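# Eight arms lift the hand barrow onto two bearers

## Task

Raise the hand barrow and set it on both bearers while both rollers stay on it; neither roller may fall off.

## Robot and tools

Setup: eight identical i2rt Big YAM arms, arm1 to arm8, each with six joints, a two-finger gripper and a wrist camera (arm1_cam_wrist ... arm8_cam_wrist). A fixed room camera, cam_high, looks down from about 2.1 m. arm1 to arm4 stand on the +y side (y about +0.65) at x about +1.14, +0.39, -0.38, -1.14; arm5 to arm8 stand on the -y side (y about -0.65) at x about -1.15, -0.39, +0.39, +1.15. Feet sit near z 0.73 to 0.82 and each faces along its own +x; the +y arms face toward -y and the -y arms toward +y. Table tops under the arms are at z=+0.720. Reach is roughly 1.0 m from the joint1 axis.

Frame: one scene frame for everything, origin on the floor, +z up, metres. The printed "hand" point lies between the finger pads, about 1 cm behind the tips. The fingers point along the hand's +z axis and open and close along its y axis. hand_target is where the hand would be at the joint targets currently held.

Tool move: optional keys arm1 ... arm8 plus cameras. Each arm key holds an object with "joints", "target" (with optional "speed"), or both. An arm not named keeps its old command and is shown "as last shown" with "not commanded" status lines.
- joints: absolute joint goals by name, radians except gripper_m in metres. Ranges: joint1_rad -2.879..2.879 (turn about foot, positive counter-clockwise from above, 0 points along foot +x); joint2_rad 0..3.141 (shoulder, 0 upper arm back and level, positive lifts then swings forward); joint3_rad 0..3.019 (elbow, 0 folded, positive opens); joint4_rad -1.692..1.57 (hand pitch, positive tips fingers up); joint5_rad -1.57..1.57 (sideways, positive to arm's right); joint6_rad -2.094..2.094 (roll, positive clockwise seen from behind); gripper_m 0..0.093 (fingertip gap). Tolerances for done: ±0.045, 0.14, 0.09, 0.055, 0.03, 0.035 rad and ±0.003 m.
- target: one list of 7 numbers for that arm, an absolute pose in the scene frame: [x, y, z, qw, qx, qy, qz], same form as the printed hand line. The hand travels a straight line from hand_target to it. With target, joints may contain only gripper_m. speed is the path's peak in m/s, 0.002 to 0.5, default 0.25 (turning capped at twice that in rad/s); speed without target is refused. All hand paths in one call finish together, paced by the slowest. Paths take 0.5 to 10 s and stop after 10 s even if short; one action lasts at most 15 s. The controller clips each step to 100 mm and 20 degrees from the measured hand, so hands lag, stray, overshoot speed near full stretch, and often land a centimetre or more off.
- cameras: list of names, or "all"; omitted or null means all, [] means none.
Unknown keys make a call invalid; out-of-range values get it refused, and a refusal cancels the remaining move, wait and finished_scene calls of that reply.

Other tools: wait {seconds 0..10, cameras} lets the scene run with no new command and returns state and images. zoom_image {camera, region [x0,y0,x1,y1]} enlarges part of that camera's latest image (672x504 pixels, origin top-left, region at most 504 by 504). finished_scene {scene} closes the scene irreversibly; the barrow must stay on the bearers with both rollers aboard without help.

Reading results: the "move" line lists each arm sent motion with "done" or its worst status. joint_status and hand_status words: off_target (stopped away from goal, may still push); time_out (joints keep a nearby goal and keep pushing; on_its_own lists them; send the reported position to relax); not_followed, after "joint command not followed" or "pose unreachable" from the self/arm collision check (the arm may keep trying until given new goals). on_its_own "held at" gives a goal, not a reading. Joint velocities are rad/s (gripper m/s); "within noise" means still. Joint torques are total drive output incl. gravity, offset and noisy; torques 3 and 4 wrap at ±28 N m. Images may be slightly older than the state.

Gripper: closed on nothing reads 0.000 to 0.003. Gripping a rigid part at full force reads up to 0.005 narrower (or on some units 0.002 wider) than the part. Commanding about 0.005 below first-touch reading gives full force (about 50 to 64 N per pad). To release, command well above the reading.

Cautions: arms do not stop on contact and keep pushing; stretched, loaded or blocked arms heat up. MOTOR HOT appears at 85 °C; at 100 °C an OVER-TEMPERATURE FAULT drops that arm and gripper for 30 to 60 s, and its keys report limit_stop_at_motor_heat (resend targets afterward). A hard squeeze between two robots, including one gripper closing on another's fingers, fails the scene; the collision check may act too late and ignores fingers, housings and cameras. Avoid slamming, hard hits on fixed or heavy things, drops, releasing moving parts, and anything leaving the work area or reaching the floor. Loose objects may get small random shoves. The scene keeps running while you compose replies, holding the last command. Camera calibration is given per camera (K, distortion, T_world_to_cam) and is only approximate; wrist camera poses follow the reported joints.

Each tool is called after "Emit:" in YAML: its name, and indented under it one key for each argument.

## Session

Emit:
move:

Scene clock: 0.00 s.
Joint torques (N m): no reading
Heat: arm1: hottest joint6_rad 34 °C; arm2: hottest joint4_rad 34 °C; arm3: hottest gripper 34 °C; arm4: hottest joint6_rad 34 °C; arm5: hottest joint5_rad 37 °C; arm6: hottest gripper 31 °C; arm7: hottest joint1_rad 35 °C; arm8: hottest joint2_rad 33 °C.
Joint velocities: within noise
arm1.joint_positions: joint1_rad=+0.347 joint2_rad=+0.521 joint3_rad=+1.428 joint4_rad=-1.396 joint5_rad=-0.137 joint6_rad=-0.496 gripper_m=+0.09396
arm1.joint_status: not commanded
arm1.hand: x=+1.2267 y=+0.4916 z=+1.3370 quat_wxyz=(-0.383, -0.265, -0.816, +0.343) (m; scene frame)
arm1.hand_target: x=+1.2256 y=+0.4943 z=+1.3464 quat_wxyz=(-0.390, -0.262, -0.810, +0.351) (m; scene frame)
arm1.hand_status: not commanded
arm2.joint_positions: joint1_rad=+0.259 joint2_rad=+0.499 joint3_rad=+1.464 joint4_rad=-1.242 joint5_rad=+0.050 joint6_rad=-0.007 gripper_m=+0.09396
arm2.joint_status: not commanded
arm2.hand: x=+0.4289 y=+0.4762 z=+1.3475 quat_wxyz=(-0.472, -0.483, -0.635, +0.375) (m; scene frame)
arm2.hand_target: x=+0.4278 y=+0.4798 z=+1.3587 quat_wxyz=(-0.480, -0.478, -0.628, +0.381) (m; scene frame)
arm2.hand_status: not commanded
arm3.joint_positions: joint1_rad=-0.452 joint2_rad=+0.570 joint3_rad=+1.448 joint4_rad=-1.236 joint5_rad=+0.233 joint6_rad=+0.116 gripper_m=+0.09396
arm3.joint_status: not commanded
arm3.hand: x=-0.4989 y=+0.4682 z=+1.4190 quat_wxyz=(-0.258, -0.742, -0.356, +0.505) (m; scene frame)
arm3.hand_target: x=-0.4975 y=+0.4716 z=+1.4299 quat_wxyz=(-0.265, -0.737, -0.352, +0.513) (m; scene frame)
arm3.hand_status: not commanded
arm4.joint_positions: joint1_rad=+0.018 joint2_rad=+0.497 joint3_rad=+1.368 joint4_rad=-1.437 joint5_rad=+0.252 joint6_rad=+0.230 gripper_m=+0.09396
arm4.joint_status: not commanded
arm4.hand: x=-1.1849 y=+0.4811 z=+1.3109 quat_wxyz=(-0.299, -0.723, -0.486, +0.388) (m; scene frame)
arm4.hand_target: x=-1.1848 y=+0.4833 z=+1.3216 quat_wxyz=(-0.309, -0.719, -0.481, +0.395) (m; scene frame)
arm4.hand_status: not commanded
arm5.joint_positions: joint1_rad=-0.067 joint2_rad=+0.558 joint3_rad=+1.321 joint4_rad=-1.448 joint5_rad=+0.265 joint6_rad=-0.097 gripper_m=+0.09396
arm5.joint_status: not commanded
arm5.hand: x=-1.0919 y=-0.4466 z=+1.3175 quat_wxyz=(-0.392, +0.617, -0.655, -0.189) (m; scene frame)
arm5.hand_target: x=-1.0919 y=-0.4485 z=+1.3262 quat_wxyz=(-0.399, +0.613, -0.653, -0.196) (m; scene frame)
arm5.hand_status: not commanded
arm6.joint_positions: joint1_rad=+0.272 joint2_rad=+0.540 joint3_rad=+1.460 joint4_rad=-1.412 joint5_rad=+0.056 joint6_rad=-0.027 gripper_m=+0.09396
arm6.joint_status: not commanded
arm6.hand: x=-0.4152 y=-0.4730 z=+1.3264 quat_wxyz=(-0.343, +0.668, -0.536, -0.385) (m; scene frame)
arm6.hand_target: x=-0.4145 y=-0.4761 z=+1.3357 quat_wxyz=(-0.349, +0.663, -0.533, -0.392) (m; scene frame)
arm6.hand_status: not commanded
arm7.joint_positions: joint1_rad=+0.037 joint2_rad=+0.520 joint3_rad=+1.348 joint4_rad=-1.267 joint5_rad=+0.029 joint6_rad=-0.242 gripper_m=+0.09396
arm7.joint_status: not commanded
arm7.hand: x=+0.3876 y=-0.4423 z=+1.3002 quat_wxyz=(-0.426, +0.664, -0.519, -0.328) (m; scene frame)
arm7.hand_target: x=+0.3877 y=-0.4459 z=+1.3136 quat_wxyz=(-0.436, +0.657, -0.514, -0.336) (m; scene frame)
arm7.hand_status: not commanded
arm8.joint_positions: joint1_rad=+0.066 joint2_rad=+0.599 joint3_rad=+1.416 joint4_rad=-1.205 joint5_rad=+0.076 joint6_rad=-0.420 gripper_m=+0.09396
arm8.joint_status: not commanded
arm8.hand: x=+1.1505 y=-0.4087 z=+1.3219 quat_wxyz=(-0.478, +0.695, -0.458, -0.280) (m; scene frame)
arm8.hand_target: x=+1.1506 y=-0.4128 z=+1.3370 quat_wxyz=(-0.489, +0.687, -0.454, -0.289) (m; scene frame)
arm8.hand_status: not commanded
pictures: arm1_cam_wrist, arm2_cam_wrist, arm3_cam_wrist, arm4_cam_wrist, arm5_cam_wrist, arm6_cam_wrist, arm7_cam_wrist, arm8_cam_wrist, cam_high

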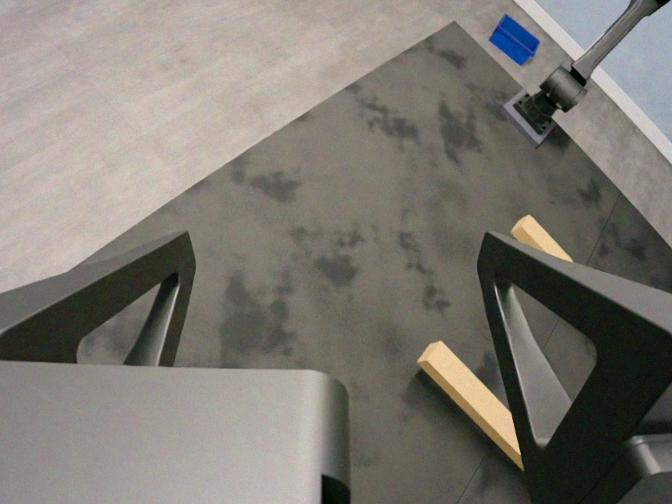

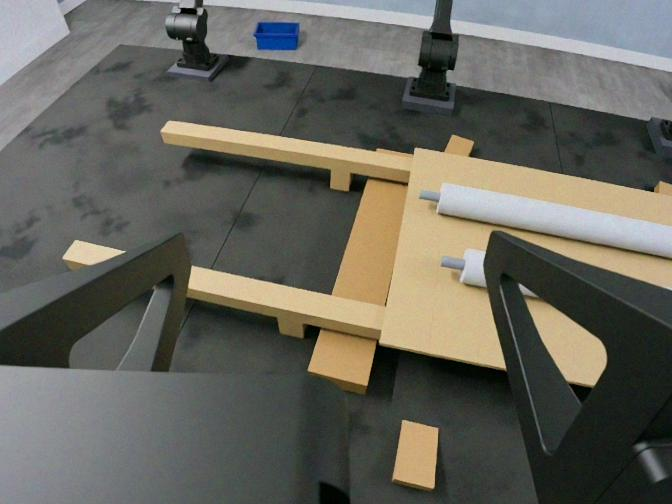

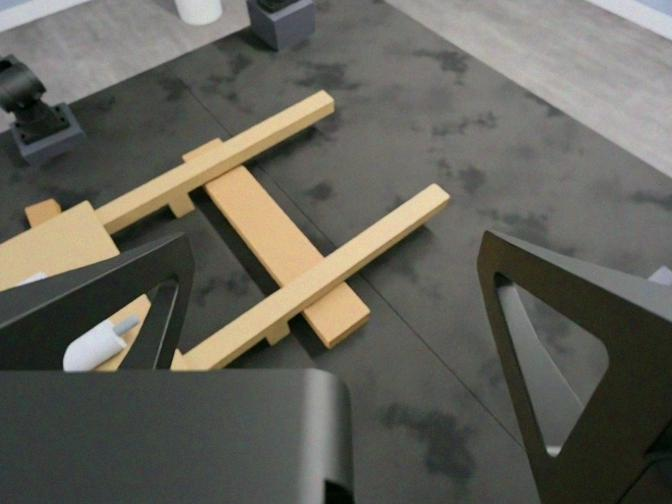

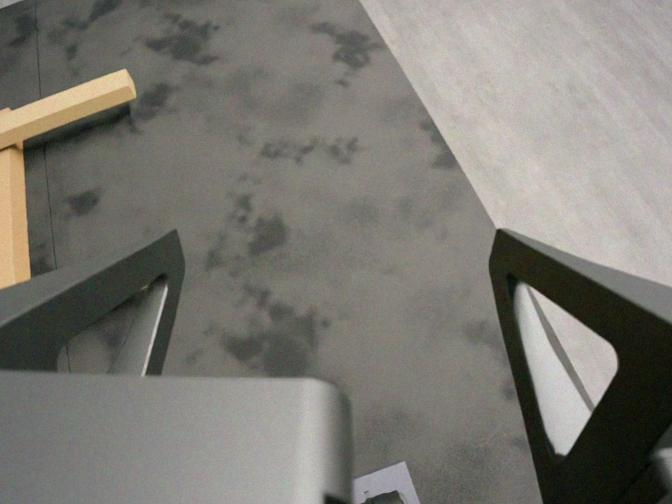

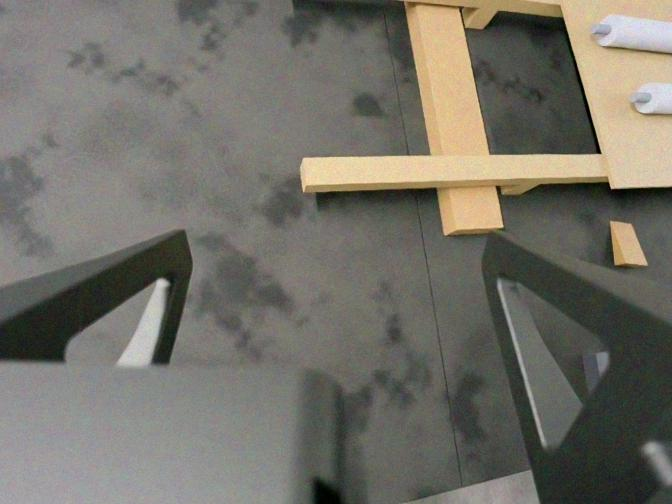

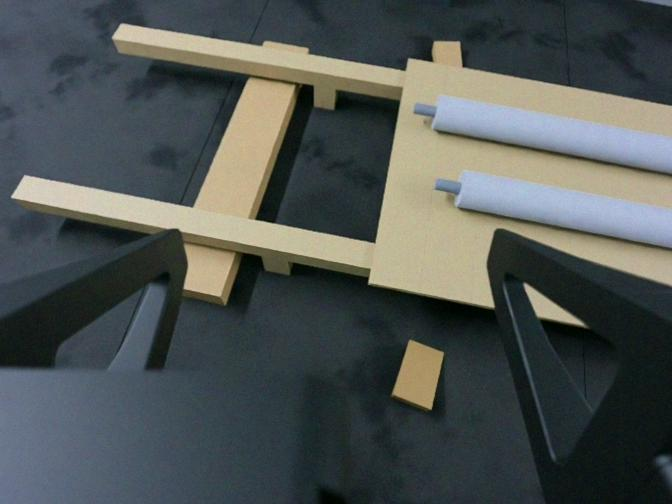

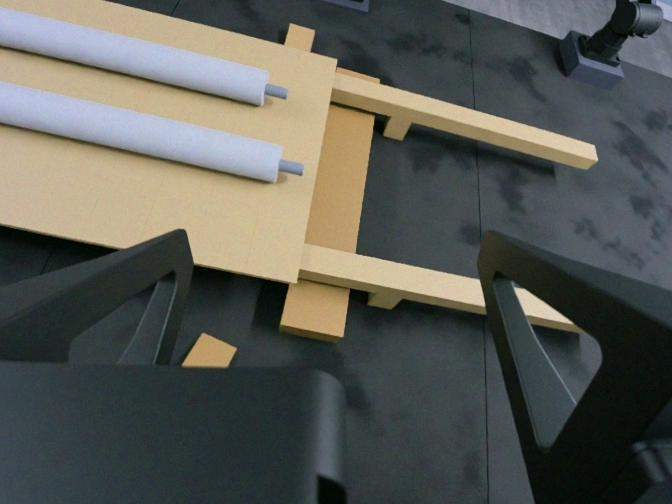

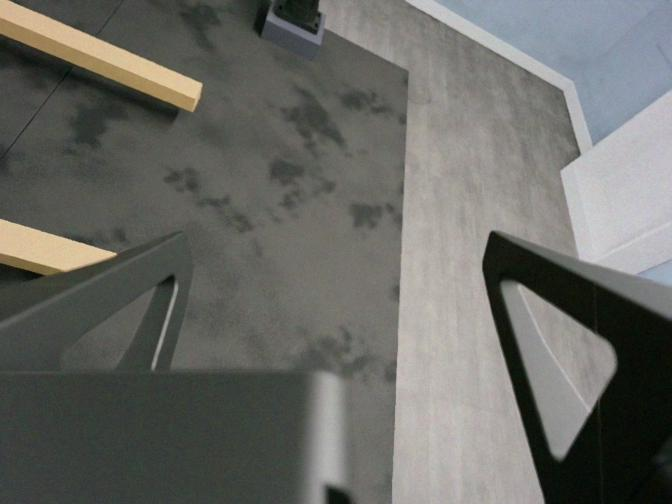

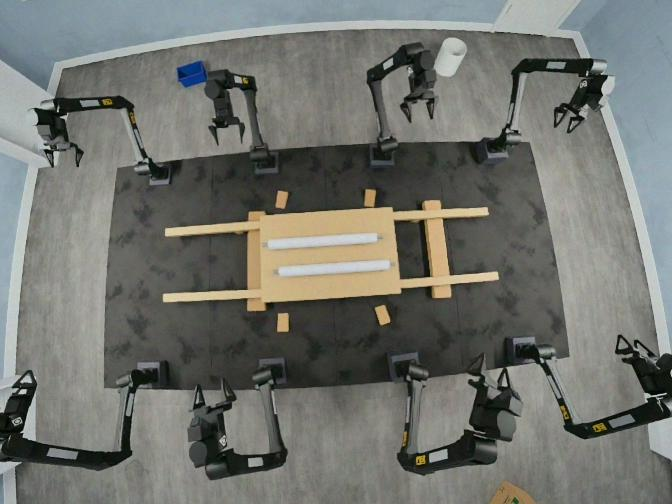

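Emit:
zoom_image:
  camera: "cam_high"
  region: [150, 170, 510, 350]

Emit:
zoom_image:
  camera: "arm6_cam_wrist"
  region: [0, 0, 500, 420]

Emit:
zoom_image:
  camera: "arm7_cam_wrist"
  region: [170, 0, 672, 370]

Emit:
zoom_image:
  camera: "arm2_cam_wrist"
  region: [50, 80, 550, 500]

Emit:
zoom_image:
  camera: "arm3_cam_wrist"
  region: [0, 60, 480, 380]

Emit:
zoom_image:
  camera: "arm5_cam_wrist"
  region: [270, 0, 672, 300]

Scaled by 1.400 from the camera's 672x504 image, which has a finer 960x720 frame.

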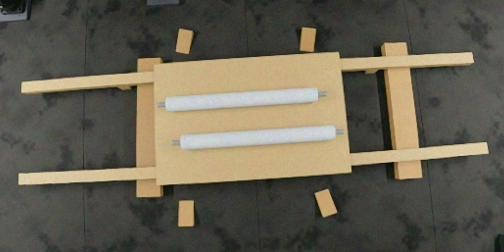

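Scaled by 1.008 from the camera's 672x504 image, which has a finer 960x720 frame.

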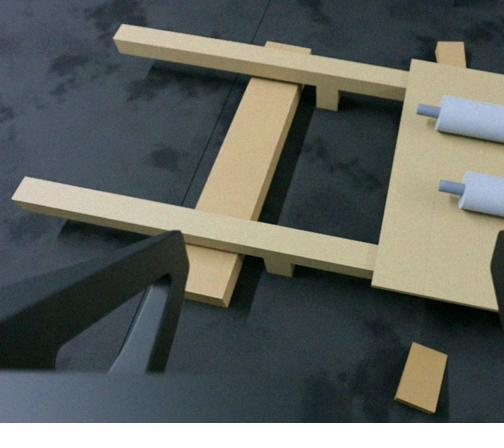

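Scaled by 1.004 from the camera's 672x504 image, which has a finer 960x720 frame.

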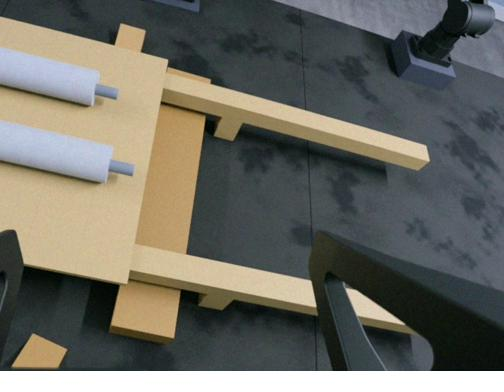

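Scaled by 1.008 from the camera's 672x504 image, which has a finer 960x720 frame.

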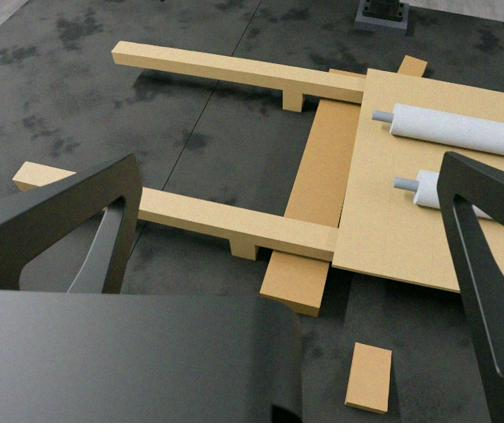

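Scaled by 1.050 from the camera's 672x504 image, which has a finer 960x720 frame.

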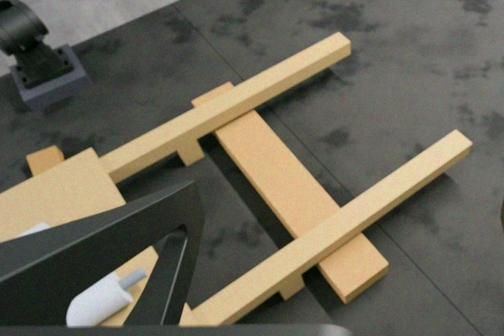

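Scaled by 1.254 from the camera's 672x504 image, which has a finer 960x720 frame.

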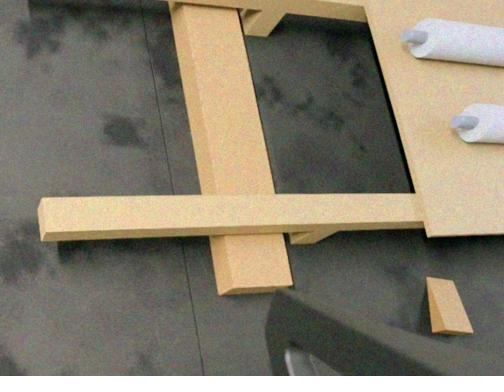

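Emit:
move:
  arm1: {"target": [0.9, 0.185, 1.02, 0, 1, 0, 0], "speed": 0.35}
  arm8: {"target": [0.9, -0.195, 1.02, 0, 1, 0, 0], "speed": 0.35}
  arm4: {"target": [-0.86, 0.185, 1.02, 0, 0, 1, 0], "speed": 0.35}
  arm5: {"target": [-0.86, -0.195, 1.02, 0, 0, 1, 0], "speed": 0.35}
  arm7: {"target": [0.17, -0.075, 1.1, 0, 1, 0, 0], "speed": 0.35}
  arm3: {"target": [-0.18, 0.072, 1.1, 0, 0, 1, 0], "speed": 0.35}

Scene clock: 63.30 s.
Joint torques (N m): arm1=[-1.38 -16.79 12.9 -0.34 -0.1 0.1] | arm2=[-0.85 4.37 7.77 2.3 -0.07 -0.04] | arm3=[-0.15 -18.84 12.94 -0.51 -0.13 -0.06] | arm4=[-0.21 -16.26 14.89 -0.08 0.12 -0.15] | arm5=[-0.44 -16.73 11.96 -0.24 -0.07 -0.02] | arm6=[0.26 5.3 9.03 1.98 0.02 0.05] | arm7=[0.62 -17.44 14.31 -0.16 0.14 -0.06] | arm8=[0.67 -13.27 16.65 -0.47 -0.23 -0.06]
Heat: arm1: hottest joint1_rad 33 °C; arm2: hottest joint3_rad 35 °C; arm3: hottest gripper 33 °C; arm4: hottest joint6_rad 33 °C; arm5: hottest joint5_rad 35 °C; arm6: hottest joint3_rad 34 °C; arm7: hottest joint3_rad 39 °C; arm8: hottest joint3_rad 38 °C.
move: arm1 off_target; arm3 off_target; arm4 off_target; arm5 off_target; arm7 off_target; arm8 off_target
Joint velocities: within noise
arm1.joint_positions: joint1_rad=-0.488 joint2_rad=+1.700 joint3_rad=+1.667 joint4_rad=-1.552 joint5_rad=+0.003 joint6_rad=+1.087 gripper_m=+0.09396
arm1.joint_status: not commanded
arm1.hand: x=+0.9082 y=+0.1931 z=+1.0075 quat_wxyz=(+0.011, -1.000, -0.009, -0.003) (m; scene frame)
arm1.hand_target: x=+0.9002 y=+0.1856 z=+1.0200 quat_wxyz=(+0.000, -1.000, +0.000, +0.000) (m; scene frame)
arm1.hand_status: off_target (0.017 m and 1.7 deg from the pose sent, 0.549 m and 149.3 deg at the start)
arm2, arm6: as last shown
arm3.joint_positions: joint1_rad=+0.275 joint2_rad=+1.925 joint3_rad=+2.075 joint4_rad=-1.683 joint5_rad=+0.009 joint6_rad=-1.228 gripper_m=+0.09397
arm3.joint_status: not commanded
arm3.hand: x=-0.1856 y=+0.0794 z=+1.0857 quat_wxyz=(-0.005, -0.009, -1.000, +0.012) (m; scene frame)
arm3.hand_target: x=-0.1802 y=+0.0729 z=+1.0995 quat_wxyz=(-0.009, +0.000, -1.000, +0.027) (m; scene frame)
arm3.hand_status: off_target (0.017 m and 1.7 deg from the pose sent, 0.600 m and 138.2 deg at the start; a joint's target at an end of its range on 30 of 143 steps)
arm4.joint_positions: joint1_rad=+0.573 joint2_rad=+1.759 joint3_rad=+1.710 joint4_rad=-1.561 joint5_rad=-0.007 joint6_rad=-1.022 gripper_m=+0.09397
arm4.joint_status: not commanded
arm4.hand: x=-0.8686 y=+0.1957 z=+0.9989 quat_wxyz=(+0.010, -0.008, -1.000, -0.019) (m; scene frame)
arm4.hand_target: x=-0.8605 y=+0.1860 z=+1.0201 quat_wxyz=(+0.000, +0.000, -1.000, +0.001) (m; scene frame)
arm4.hand_status: off_target (0.025 m and 2.7 deg from the pose sent, 0.527 m and 121.8 deg at the start)
arm5.joint_positions: joint1_rad=-0.590 joint2_rad=+1.717 joint3_rad=+1.591 joint4_rad=-1.448 joint5_rad=+0.001 joint6_rad=+1.001 gripper_m=+0.09396
arm5.joint_status: not commanded
arm5.hand: x=-0.8709 y=-0.2043 z=+1.0132 quat_wxyz=(+0.003, +0.009, -1.000, +0.007) (m; scene frame)
arm5.hand_target: x=-0.8604 y=-0.1955 z=+1.0200 quat_wxyz=(+0.000, +0.000, -1.000, +0.000) (m; scene frame)
arm5.hand_status: off_target (0.016 m and 1.3 deg from the pose sent, 0.453 m and 98.1 deg at the start)
arm7.joint_positions: joint1_rad=+0.368 joint2_rad=+1.865 joint3_rad=+2.139 joint4_rad=-1.670 joint5_rad=-0.003 joint6_rad=-1.198 gripper_m=+0.09396
arm7.joint_status: not commanded
arm7.hand: x=+0.1757 y=-0.0813 z=+1.0812 quat_wxyz=(-0.083, +0.996, -0.010, -0.034) (m; scene frame)
arm7.hand_target: x=+0.1704 y=-0.0762 z=+1.0991 quat_wxyz=(-0.101, +0.994, -0.001, -0.038) (m; scene frame)
arm7.hand_status: off_target (0.021 m and 10.3 deg from the pose sent, 0.472 m and 96.7 deg at the start; a joint's target at an end of its range on 48 of 143 steps)
arm8.joint_positions: joint1_rad=+0.520 joint2_rad=+1.681 joint3_rad=+1.707 joint4_rad=-1.643 joint5_rad=+0.001 joint6_rad=-1.066 gripper_m=+0.09396
arm8.joint_status: not commanded
arm8.hand: x=+0.9125 y=-0.2072 z=+0.9949 quat_wxyz=(+0.026, +1.000, -0.009, +0.014) (m; scene frame)
arm8.hand_target: x=+0.9009 y=-0.1966 z=+1.0199 quat_wxyz=(+0.000, +1.000, +0.000, +0.000) (m; scene frame)
arm8.hand_status: off_target (0.031 m and 3.5 deg from the pose sent, 0.447 m and 91.9 deg at the start)
pictures: arm1_cam_wrist, arm2_cam_wrist, arm3_cam_wrist, arm4_cam_wrist, arm5_cam_wrist, arm6_cam_wrist, arm7_cam_wrist, arm8_cam_wrist, cam_high
camera_calibration:
arm1_cam_wrist: T_world_to_cam=[[-0.0106794, 0.99982, 0.0156901, -0.198011], [0.811196, -0.000512188, 0.584775, -1.32031], [0.584677, 0.0189728, -0.811044, 0.410679], [0, 0, 0, 1]] pos_world=[0.828803, 0.189507, 1.10827]
arm3_cam_wrist: T_world_to_cam=[[-0.00826156, -0.999616, 0.0264401, 0.0493694], [-0.826361, 0.0217138, 0.562722, -0.76106], [-0.56308, -0.0172001, -0.826223, 0.918751], [0, 0, 0, 1]] pos_world=[-0.111172, 0.0816786, 1.18605]
arm4_cam_wrist: T_world_to_cam=[[-0.0379498, -0.998426, -0.0413055, 0.207038], [-0.804889, 0.00604445, 0.593394, -1.28785], [-0.59221, 0.0557656, -0.803851, 0.404758], [0, 0, 0, 1]] pos_world=[-0.789016, 0.191924, 1.09812]
arm5_cam_wrist: T_world_to_cam=[[0.0183338, -0.999831, 0.00126249, -0.18895], [-0.805807, -0.0140284, 0.592012, -1.30048], [-0.591895, -0.0118711, -0.805928, 0.423042], [0, 0, 0, 1]] pos_world=[-0.794074, -0.20214, 1.11108]
arm7_cam_wrist: T_world_to_cam=[[0.0184847, 0.984152, 0.17636, -0.114601], [0.849597, -0.108454, 0.516162, -0.711192], [0.527109, 0.140294, -0.838137, 0.951746], [0, 0, 0, 1]] pos_world=[0.104671, -0.0978703, 1.18499]
arm8_cam_wrist: T_world_to_cam=[[0.00538933, 0.997874, -0.0649566, 0.266862], [0.800464, 0.0346284, 0.598379, -1.31551], [0.599356, -0.0552203, -0.798575, 0.362107], [0, 0, 0, 1]] pos_world=[0.834549, -0.200745, 1.09368]

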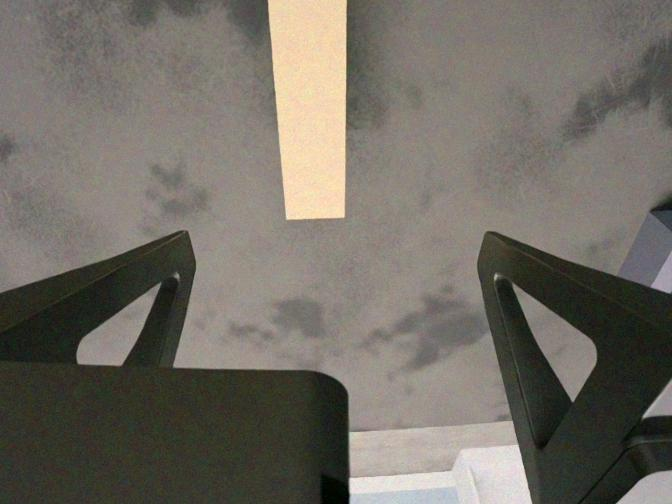

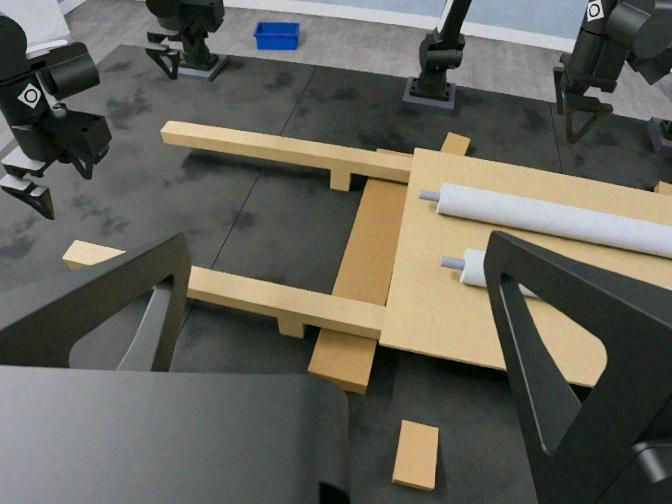

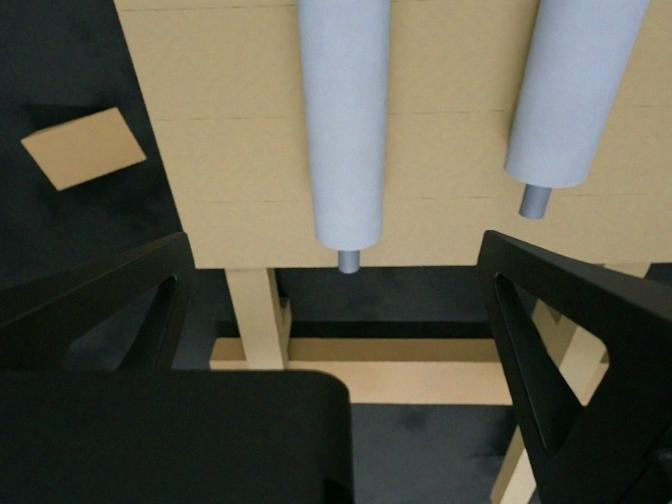

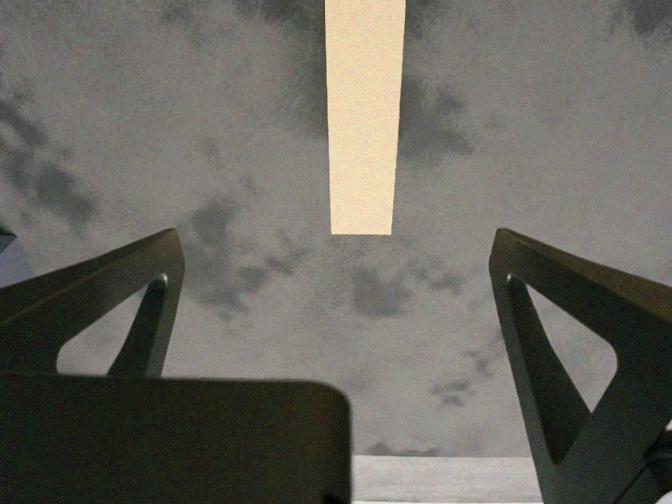

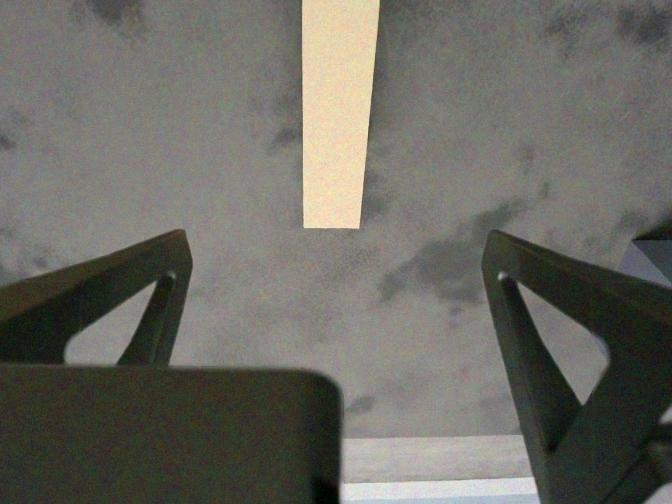

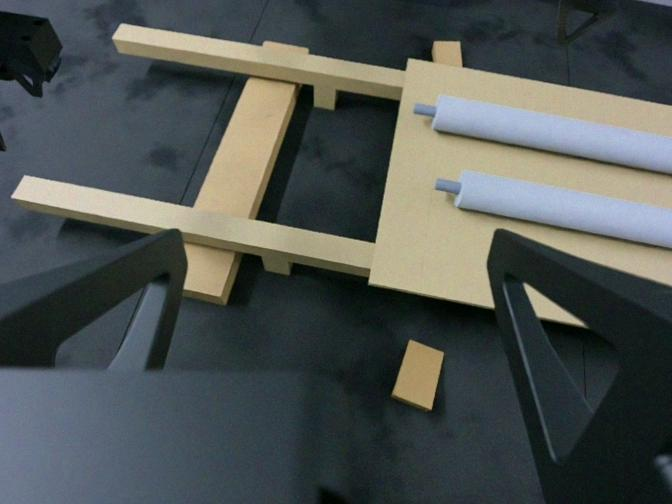

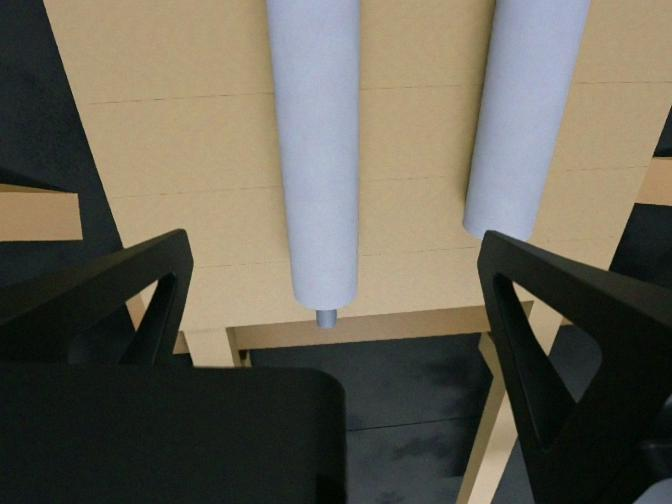

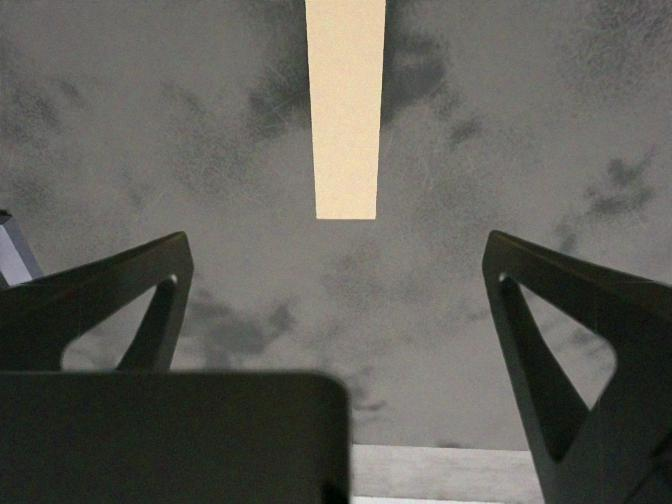

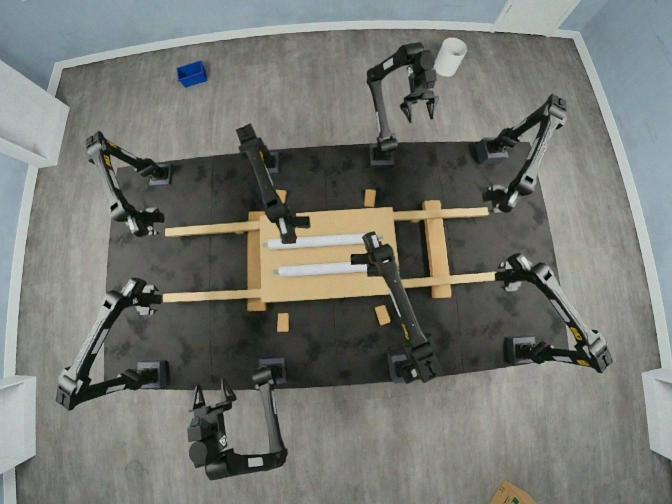

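Emit:
zoom_image:
  camera: "arm2_cam_wrist"
  region: [180, 230, 430, 410]

Emit:
zoom_image:
  camera: "arm6_cam_wrist"
  region: [120, 150, 420, 330]

Emit:
zoom_image:
  camera: "arm3_cam_wrist"
  region: [180, 220, 672, 504]

Emit:
zoom_image:
  camera: "arm7_cam_wrist"
  region: [180, 220, 672, 504]

Scaled by 2.016 from the camera's 672x504 image, which has a finer 960x720 frame.

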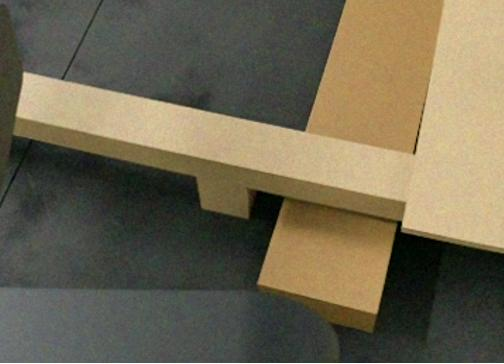

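Scaled by 1.680 from the camera's 672x504 image, which has a finer 960x720 frame.

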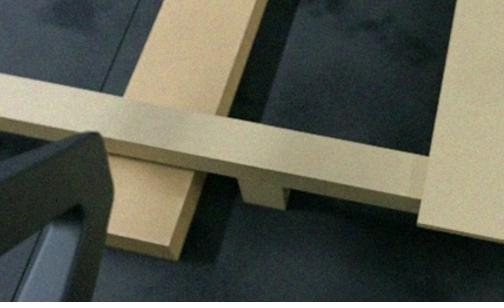

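Scaled by 1.024 from the camera's 672x504 image, which has a finer 960x720 frame.

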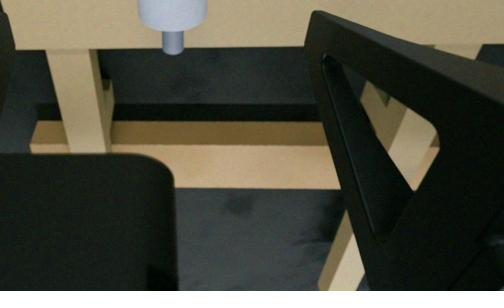

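Scaled by 1.024 from the camera's 672x504 image, which has a finer 960x720 frame.

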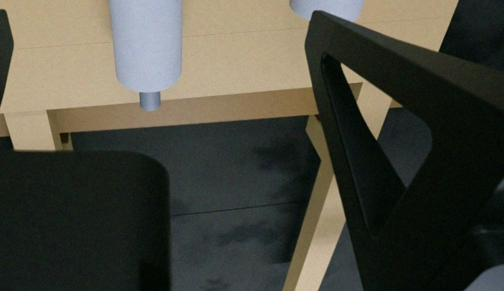

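Emit:
move:
  arm1: {"target": [0.892, 0.1705, 0.8125, 0, 1, 0, 0], "speed": 0.15}
  arm8: {"target": [0.888, -0.196, 0.825, 0, 1, 0, 0], "speed": 0.15}
  arm4: {"target": [-0.852, 0.179, 0.821, 0, 0, 1, 0], "speed": 0.15}
  arm5: {"target": [-0.8495, -0.193, 0.807, 0, 0, 1, 0], "speed": 0.15}
  arm7: {"target": [0.166, -0.077, 1.0, 0, 1, 0, 0], "speed": 0.15}
  arm3: {"target": [-0.175, 0.060, 1.0, 0, 0, 1, 0], "speed": 0.15}

Scene clock: 115.90 s.
Joint torques (N m): arm1=[-1.61 -17.49 7.91 0.92 -0.08 0.02] | arm2=[-0.85 4.31 7.77 2.32 -0.07 -0.04] | arm3=[-0.09 -19.31 9.1 0.08 -0.13 -0.1] | arm4=[0.09 -17.44 8.32 0.84 0.11 -0.04] | arm5=[-0.56 -18.26 6.64 0.55 -0.08 -0.14] | arm6=[0.15 5.19 9.05 1.96 0.03 0.06] | arm7=[0.73 -18.78 9.59 -0.4 0.14 0] | arm8=[0.73 -13.98 9.43 0.42 -0.22 0.08]
Heat: arm1: hottest joint3_rad 39 °C; arm2: hottest joint3_rad 36 °C; arm3: hottest joint3_rad 34 °C; arm4: hottest joint3_rad 38 °C; arm5: hottest joint3_rad 38 °C; arm6: hottest joint3_rad 35 °C; arm7: hottest joint3_rad 49 °C; arm8: hottest joint3_rad 50 °C.
move: arm1 done; arm3 done; arm4 done; arm5 off_target; arm7 off_target; arm8 done
Joint velocities: within noise
arm1.joint_positions: joint1_rad=-0.488 joint2_rad=+1.879 joint3_rad=+1.402 joint4_rad=-1.090 joint5_rad=+0.003 joint6_rad=+1.088 gripper_m=+0.09396
arm1.joint_status: not commanded
arm1.hand: x=+0.8972 y=+0.1716 z=+0.8183 quat_wxyz=(+0.003, -1.000, -0.009, +0.001) (m; scene frame)
arm1.hand_target: x=+0.8920 y=+0.1707 z=+0.8125 quat_wxyz=(+0.000, -1.000, +0.000, +0.000) (m; scene frame)
arm1.hand_status: done (0.008 m and 1.0 deg from the pose sent, 0.197 m and 1.7 deg at the start)
arm2, arm6: as last shown
arm3.joint_positions: joint1_rad=+0.275 joint2_rad=+1.985 joint3_rad=+1.966 joint4_rad=-1.534 joint5_rad=+0.009 joint6_rad=-1.229 gripper_m=+0.09397
arm3.joint_status: not commanded
arm3.hand: x=-0.1791 y=+0.0629 z=+1.0089 quat_wxyz=(-0.002, -0.008, -1.000, +0.002) (m; scene frame)
arm3.hand_target: x=-0.1749 y=+0.0603 z=+0.9999 quat_wxyz=(+0.000, +0.000, -1.000, +0.000) (m; scene frame)
arm3.hand_status: done (0.010 m and 1.0 deg from the pose sent, 0.089 m and 1.8 deg at the start)
arm4.joint_positions: joint1_rad=+0.578 joint2_rad=+1.910 joint3_rad=+1.448 joint4_rad=-1.115 joint5_rad=-0.007 joint6_rad=-1.023 gripper_m=+0.09397
arm4.joint_status: not commanded
arm4.hand: x=-0.8566 y=+0.1792 z=+0.8225 quat_wxyz=(+0.002, -0.005, -1.000, -0.005) (m; scene frame)
arm4.hand_target: x=-0.8519 y=+0.1790 z=+0.8210 quat_wxyz=(+0.000, +0.000, -1.000, +0.000) (m; scene frame)
arm4.hand_status: done (0.005 m and 0.8 deg from the pose sent, 0.179 m and 2.7 deg at the start)
arm5.joint_positions: joint1_rad=-0.602 joint2_rad=+1.931 joint3_rad=+1.360 joint4_rad=-0.972 joint5_rad=+0.001 joint6_rad=+1.001 gripper_m=+0.09396
arm5.joint_status: not commanded
arm5.hand: x=-0.8535 y=-0.1887 z=+0.8200 quat_wxyz=(-0.005, +0.002, -1.000, -0.006) (m; scene frame)
arm5.hand_target: x=-0.8498 y=-0.1933 z=+0.8073 quat_wxyz=(+0.000, +0.000, -1.000, +0.000) (m; scene frame)
arm5.hand_status: off_target (0.014 m and 0.9 deg from the pose sent, 0.208 m and 1.3 deg at the start)
arm7.joint_positions: joint1_rad=+0.373 joint2_rad=+1.960 joint3_rad=+2.095 joint4_rad=-1.670 joint5_rad=-0.002 joint6_rad=-1.199 gripper_m=+0.09396
arm7.joint_status: not commanded
arm7.hand: x=+0.1696 y=-0.0743 z=+1.0074 quat_wxyz=(-0.018, +1.000, -0.007, -0.009) (m; scene frame)
arm7.hand_target: x=+0.1662 y=-0.0772 z=+0.9998 quat_wxyz=(-0.007, +1.000, +0.000, -0.003) (m; scene frame)
arm7.hand_status: off_target (0.009 m and 2.4 deg from the pose sent, 0.082 m and 10.3 deg at the start; a joint's target at an end of its range on 57 of 65 steps)
arm8.joint_positions: joint1_rad=+0.540 joint2_rad=+1.782 joint3_rad=+1.396 joint4_rad=-1.176 joint5_rad=+0.001 joint6_rad=-1.061 gripper_m=+0.09396
arm8.joint_status: not commanded
arm8.hand: x=+0.8938 y=-0.1941 z=+0.8281 quat_wxyz=(+0.001, +1.000, -0.002, +0.001) (m; scene frame)
arm8.hand_target: x=+0.8880 y=-0.1960 z=+0.8251 quat_wxyz=(+0.000, +1.000, +0.000, +0.000) (m; scene frame)
arm8.hand_status: done (0.007 m and 0.3 deg from the pose sent, 0.172 m and 3.5 deg at the start)
pictures: arm1_cam_wrist, arm2_cam_wrist, arm3_cam_wrist, arm4_cam_wrist, arm5_cam_wrist, arm6_cam_wrist, arm7_cam_wrist, arm8_cam_wrist, cam_high
camera_calibration:
arm1_cam_wrist: T_world_to_cam=[[-0.00986564, 0.999951, -0.000515744, -0.161283], [0.815969, 0.00834859, 0.578035, -1.20108], [0.578011, 0.00528186, -0.816012, 0.276348], [0, 0, 0, 1]] pos_world=[0.818721, 0.169843, 0.919686]
arm3_cam_wrist: T_world_to_cam=[[-0.0071545, -0.999948, 0.00729111, 0.0545463], [-0.822714, 0.0100307, 0.568367, -0.716455], [-0.56841, -0.00193212, -0.822743, 0.853211], [0, 0, 0, 1]] pos_world=[-0.104074, 0.0633785, 1.10878]
arm4_cam_wrist: T_world_to_cam=[[-0.0315808, -0.999415, -0.0131265, 0.166203], [-0.815029, 0.0181478, 0.579136, -1.17261], [-0.578559, 0.0289881, -0.815125, 0.296782], [0, 0, 0, 1]] pos_world=[-0.778756, 0.178783, 0.923197]
arm5_cam_wrist: T_world_to_cam=[[0.00642396, -0.999674, -0.0246971, -0.162252], [-0.815663, -0.019526, 0.578198, -1.16991], [-0.578492, 0.0164302, -0.815522, 0.302427], [0, 0, 0, 1]] pos_world=[-0.778261, -0.190012, 0.919071]
arm7_cam_wrist: T_world_to_cam=[[0.00674329, 0.99883, 0.0478782, 0.0241622], [0.823027, -0.0327379, 0.567059, -0.708316], [0.567963, 0.0355812, -0.822285, 0.861436], [0, 0, 0, 1]] pos_world=[0.0935366, -0.0779737, 1.10885]
arm8_cam_wrist: T_world_to_cam=[[-0.0101935, 0.999821, -0.0159543, 0.216818], [0.815761, 0.0175421, 0.578123, -1.20131], [0.578299, -0.00712178, -0.815794, 0.283268], [0, 0, 0, 1]] pos_world=[0.818379, -0.193688, 0.929053]

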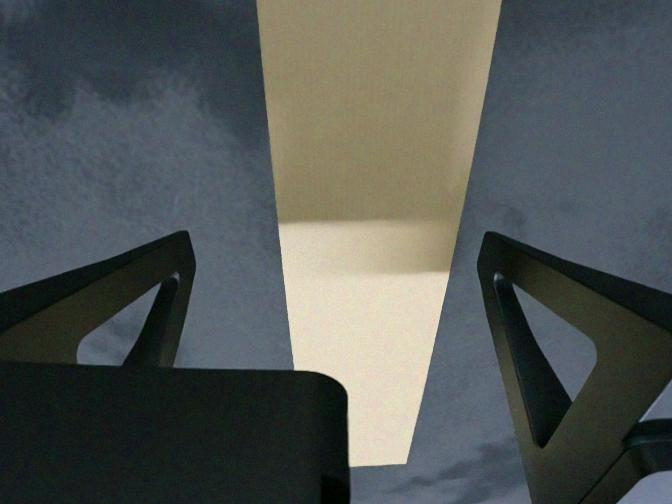

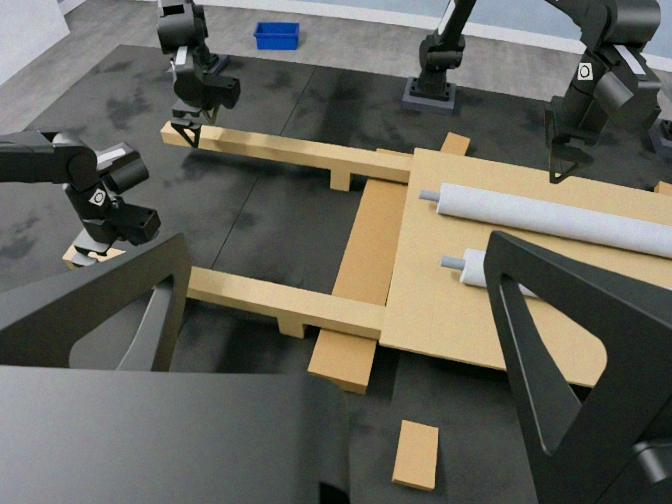

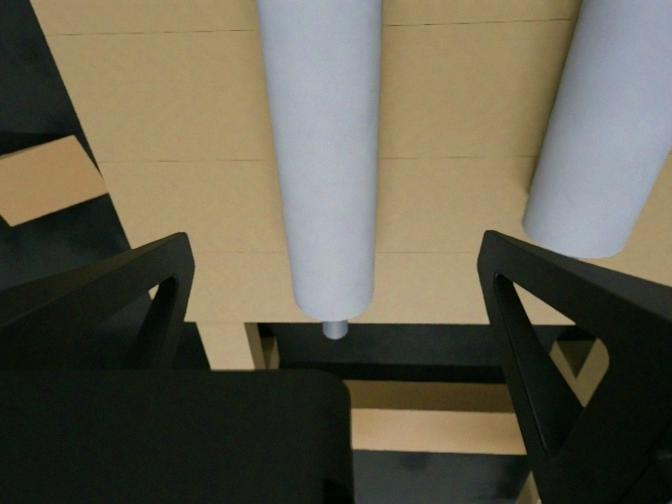

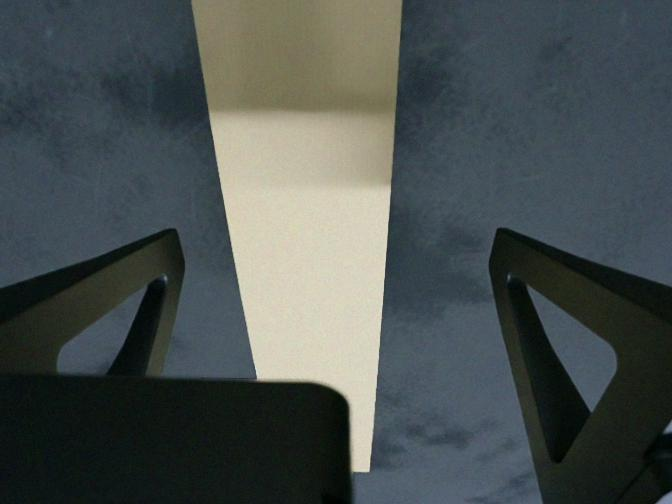

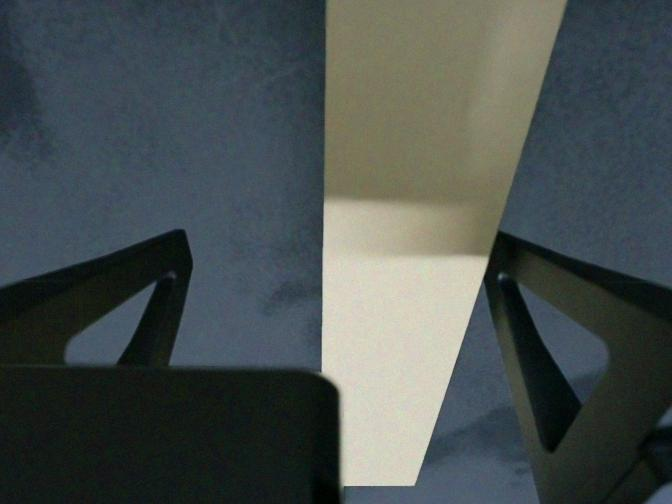

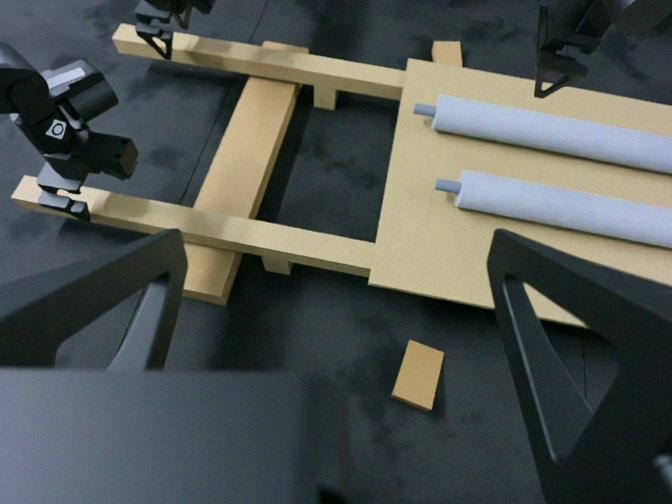

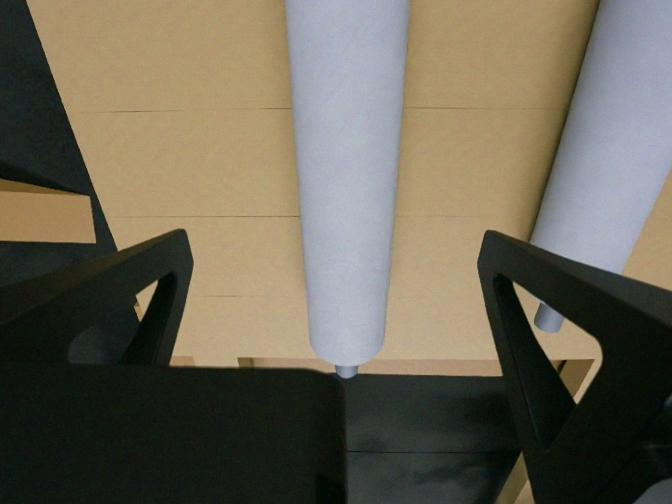

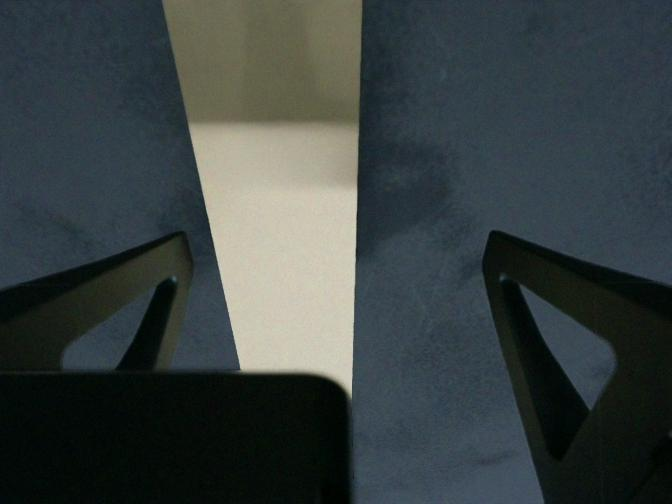

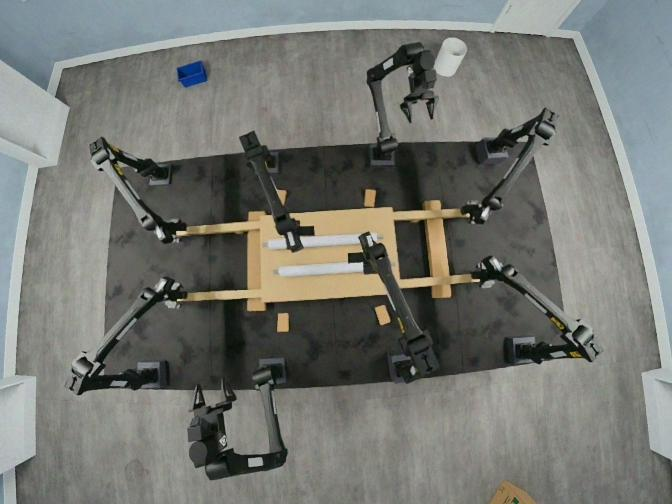

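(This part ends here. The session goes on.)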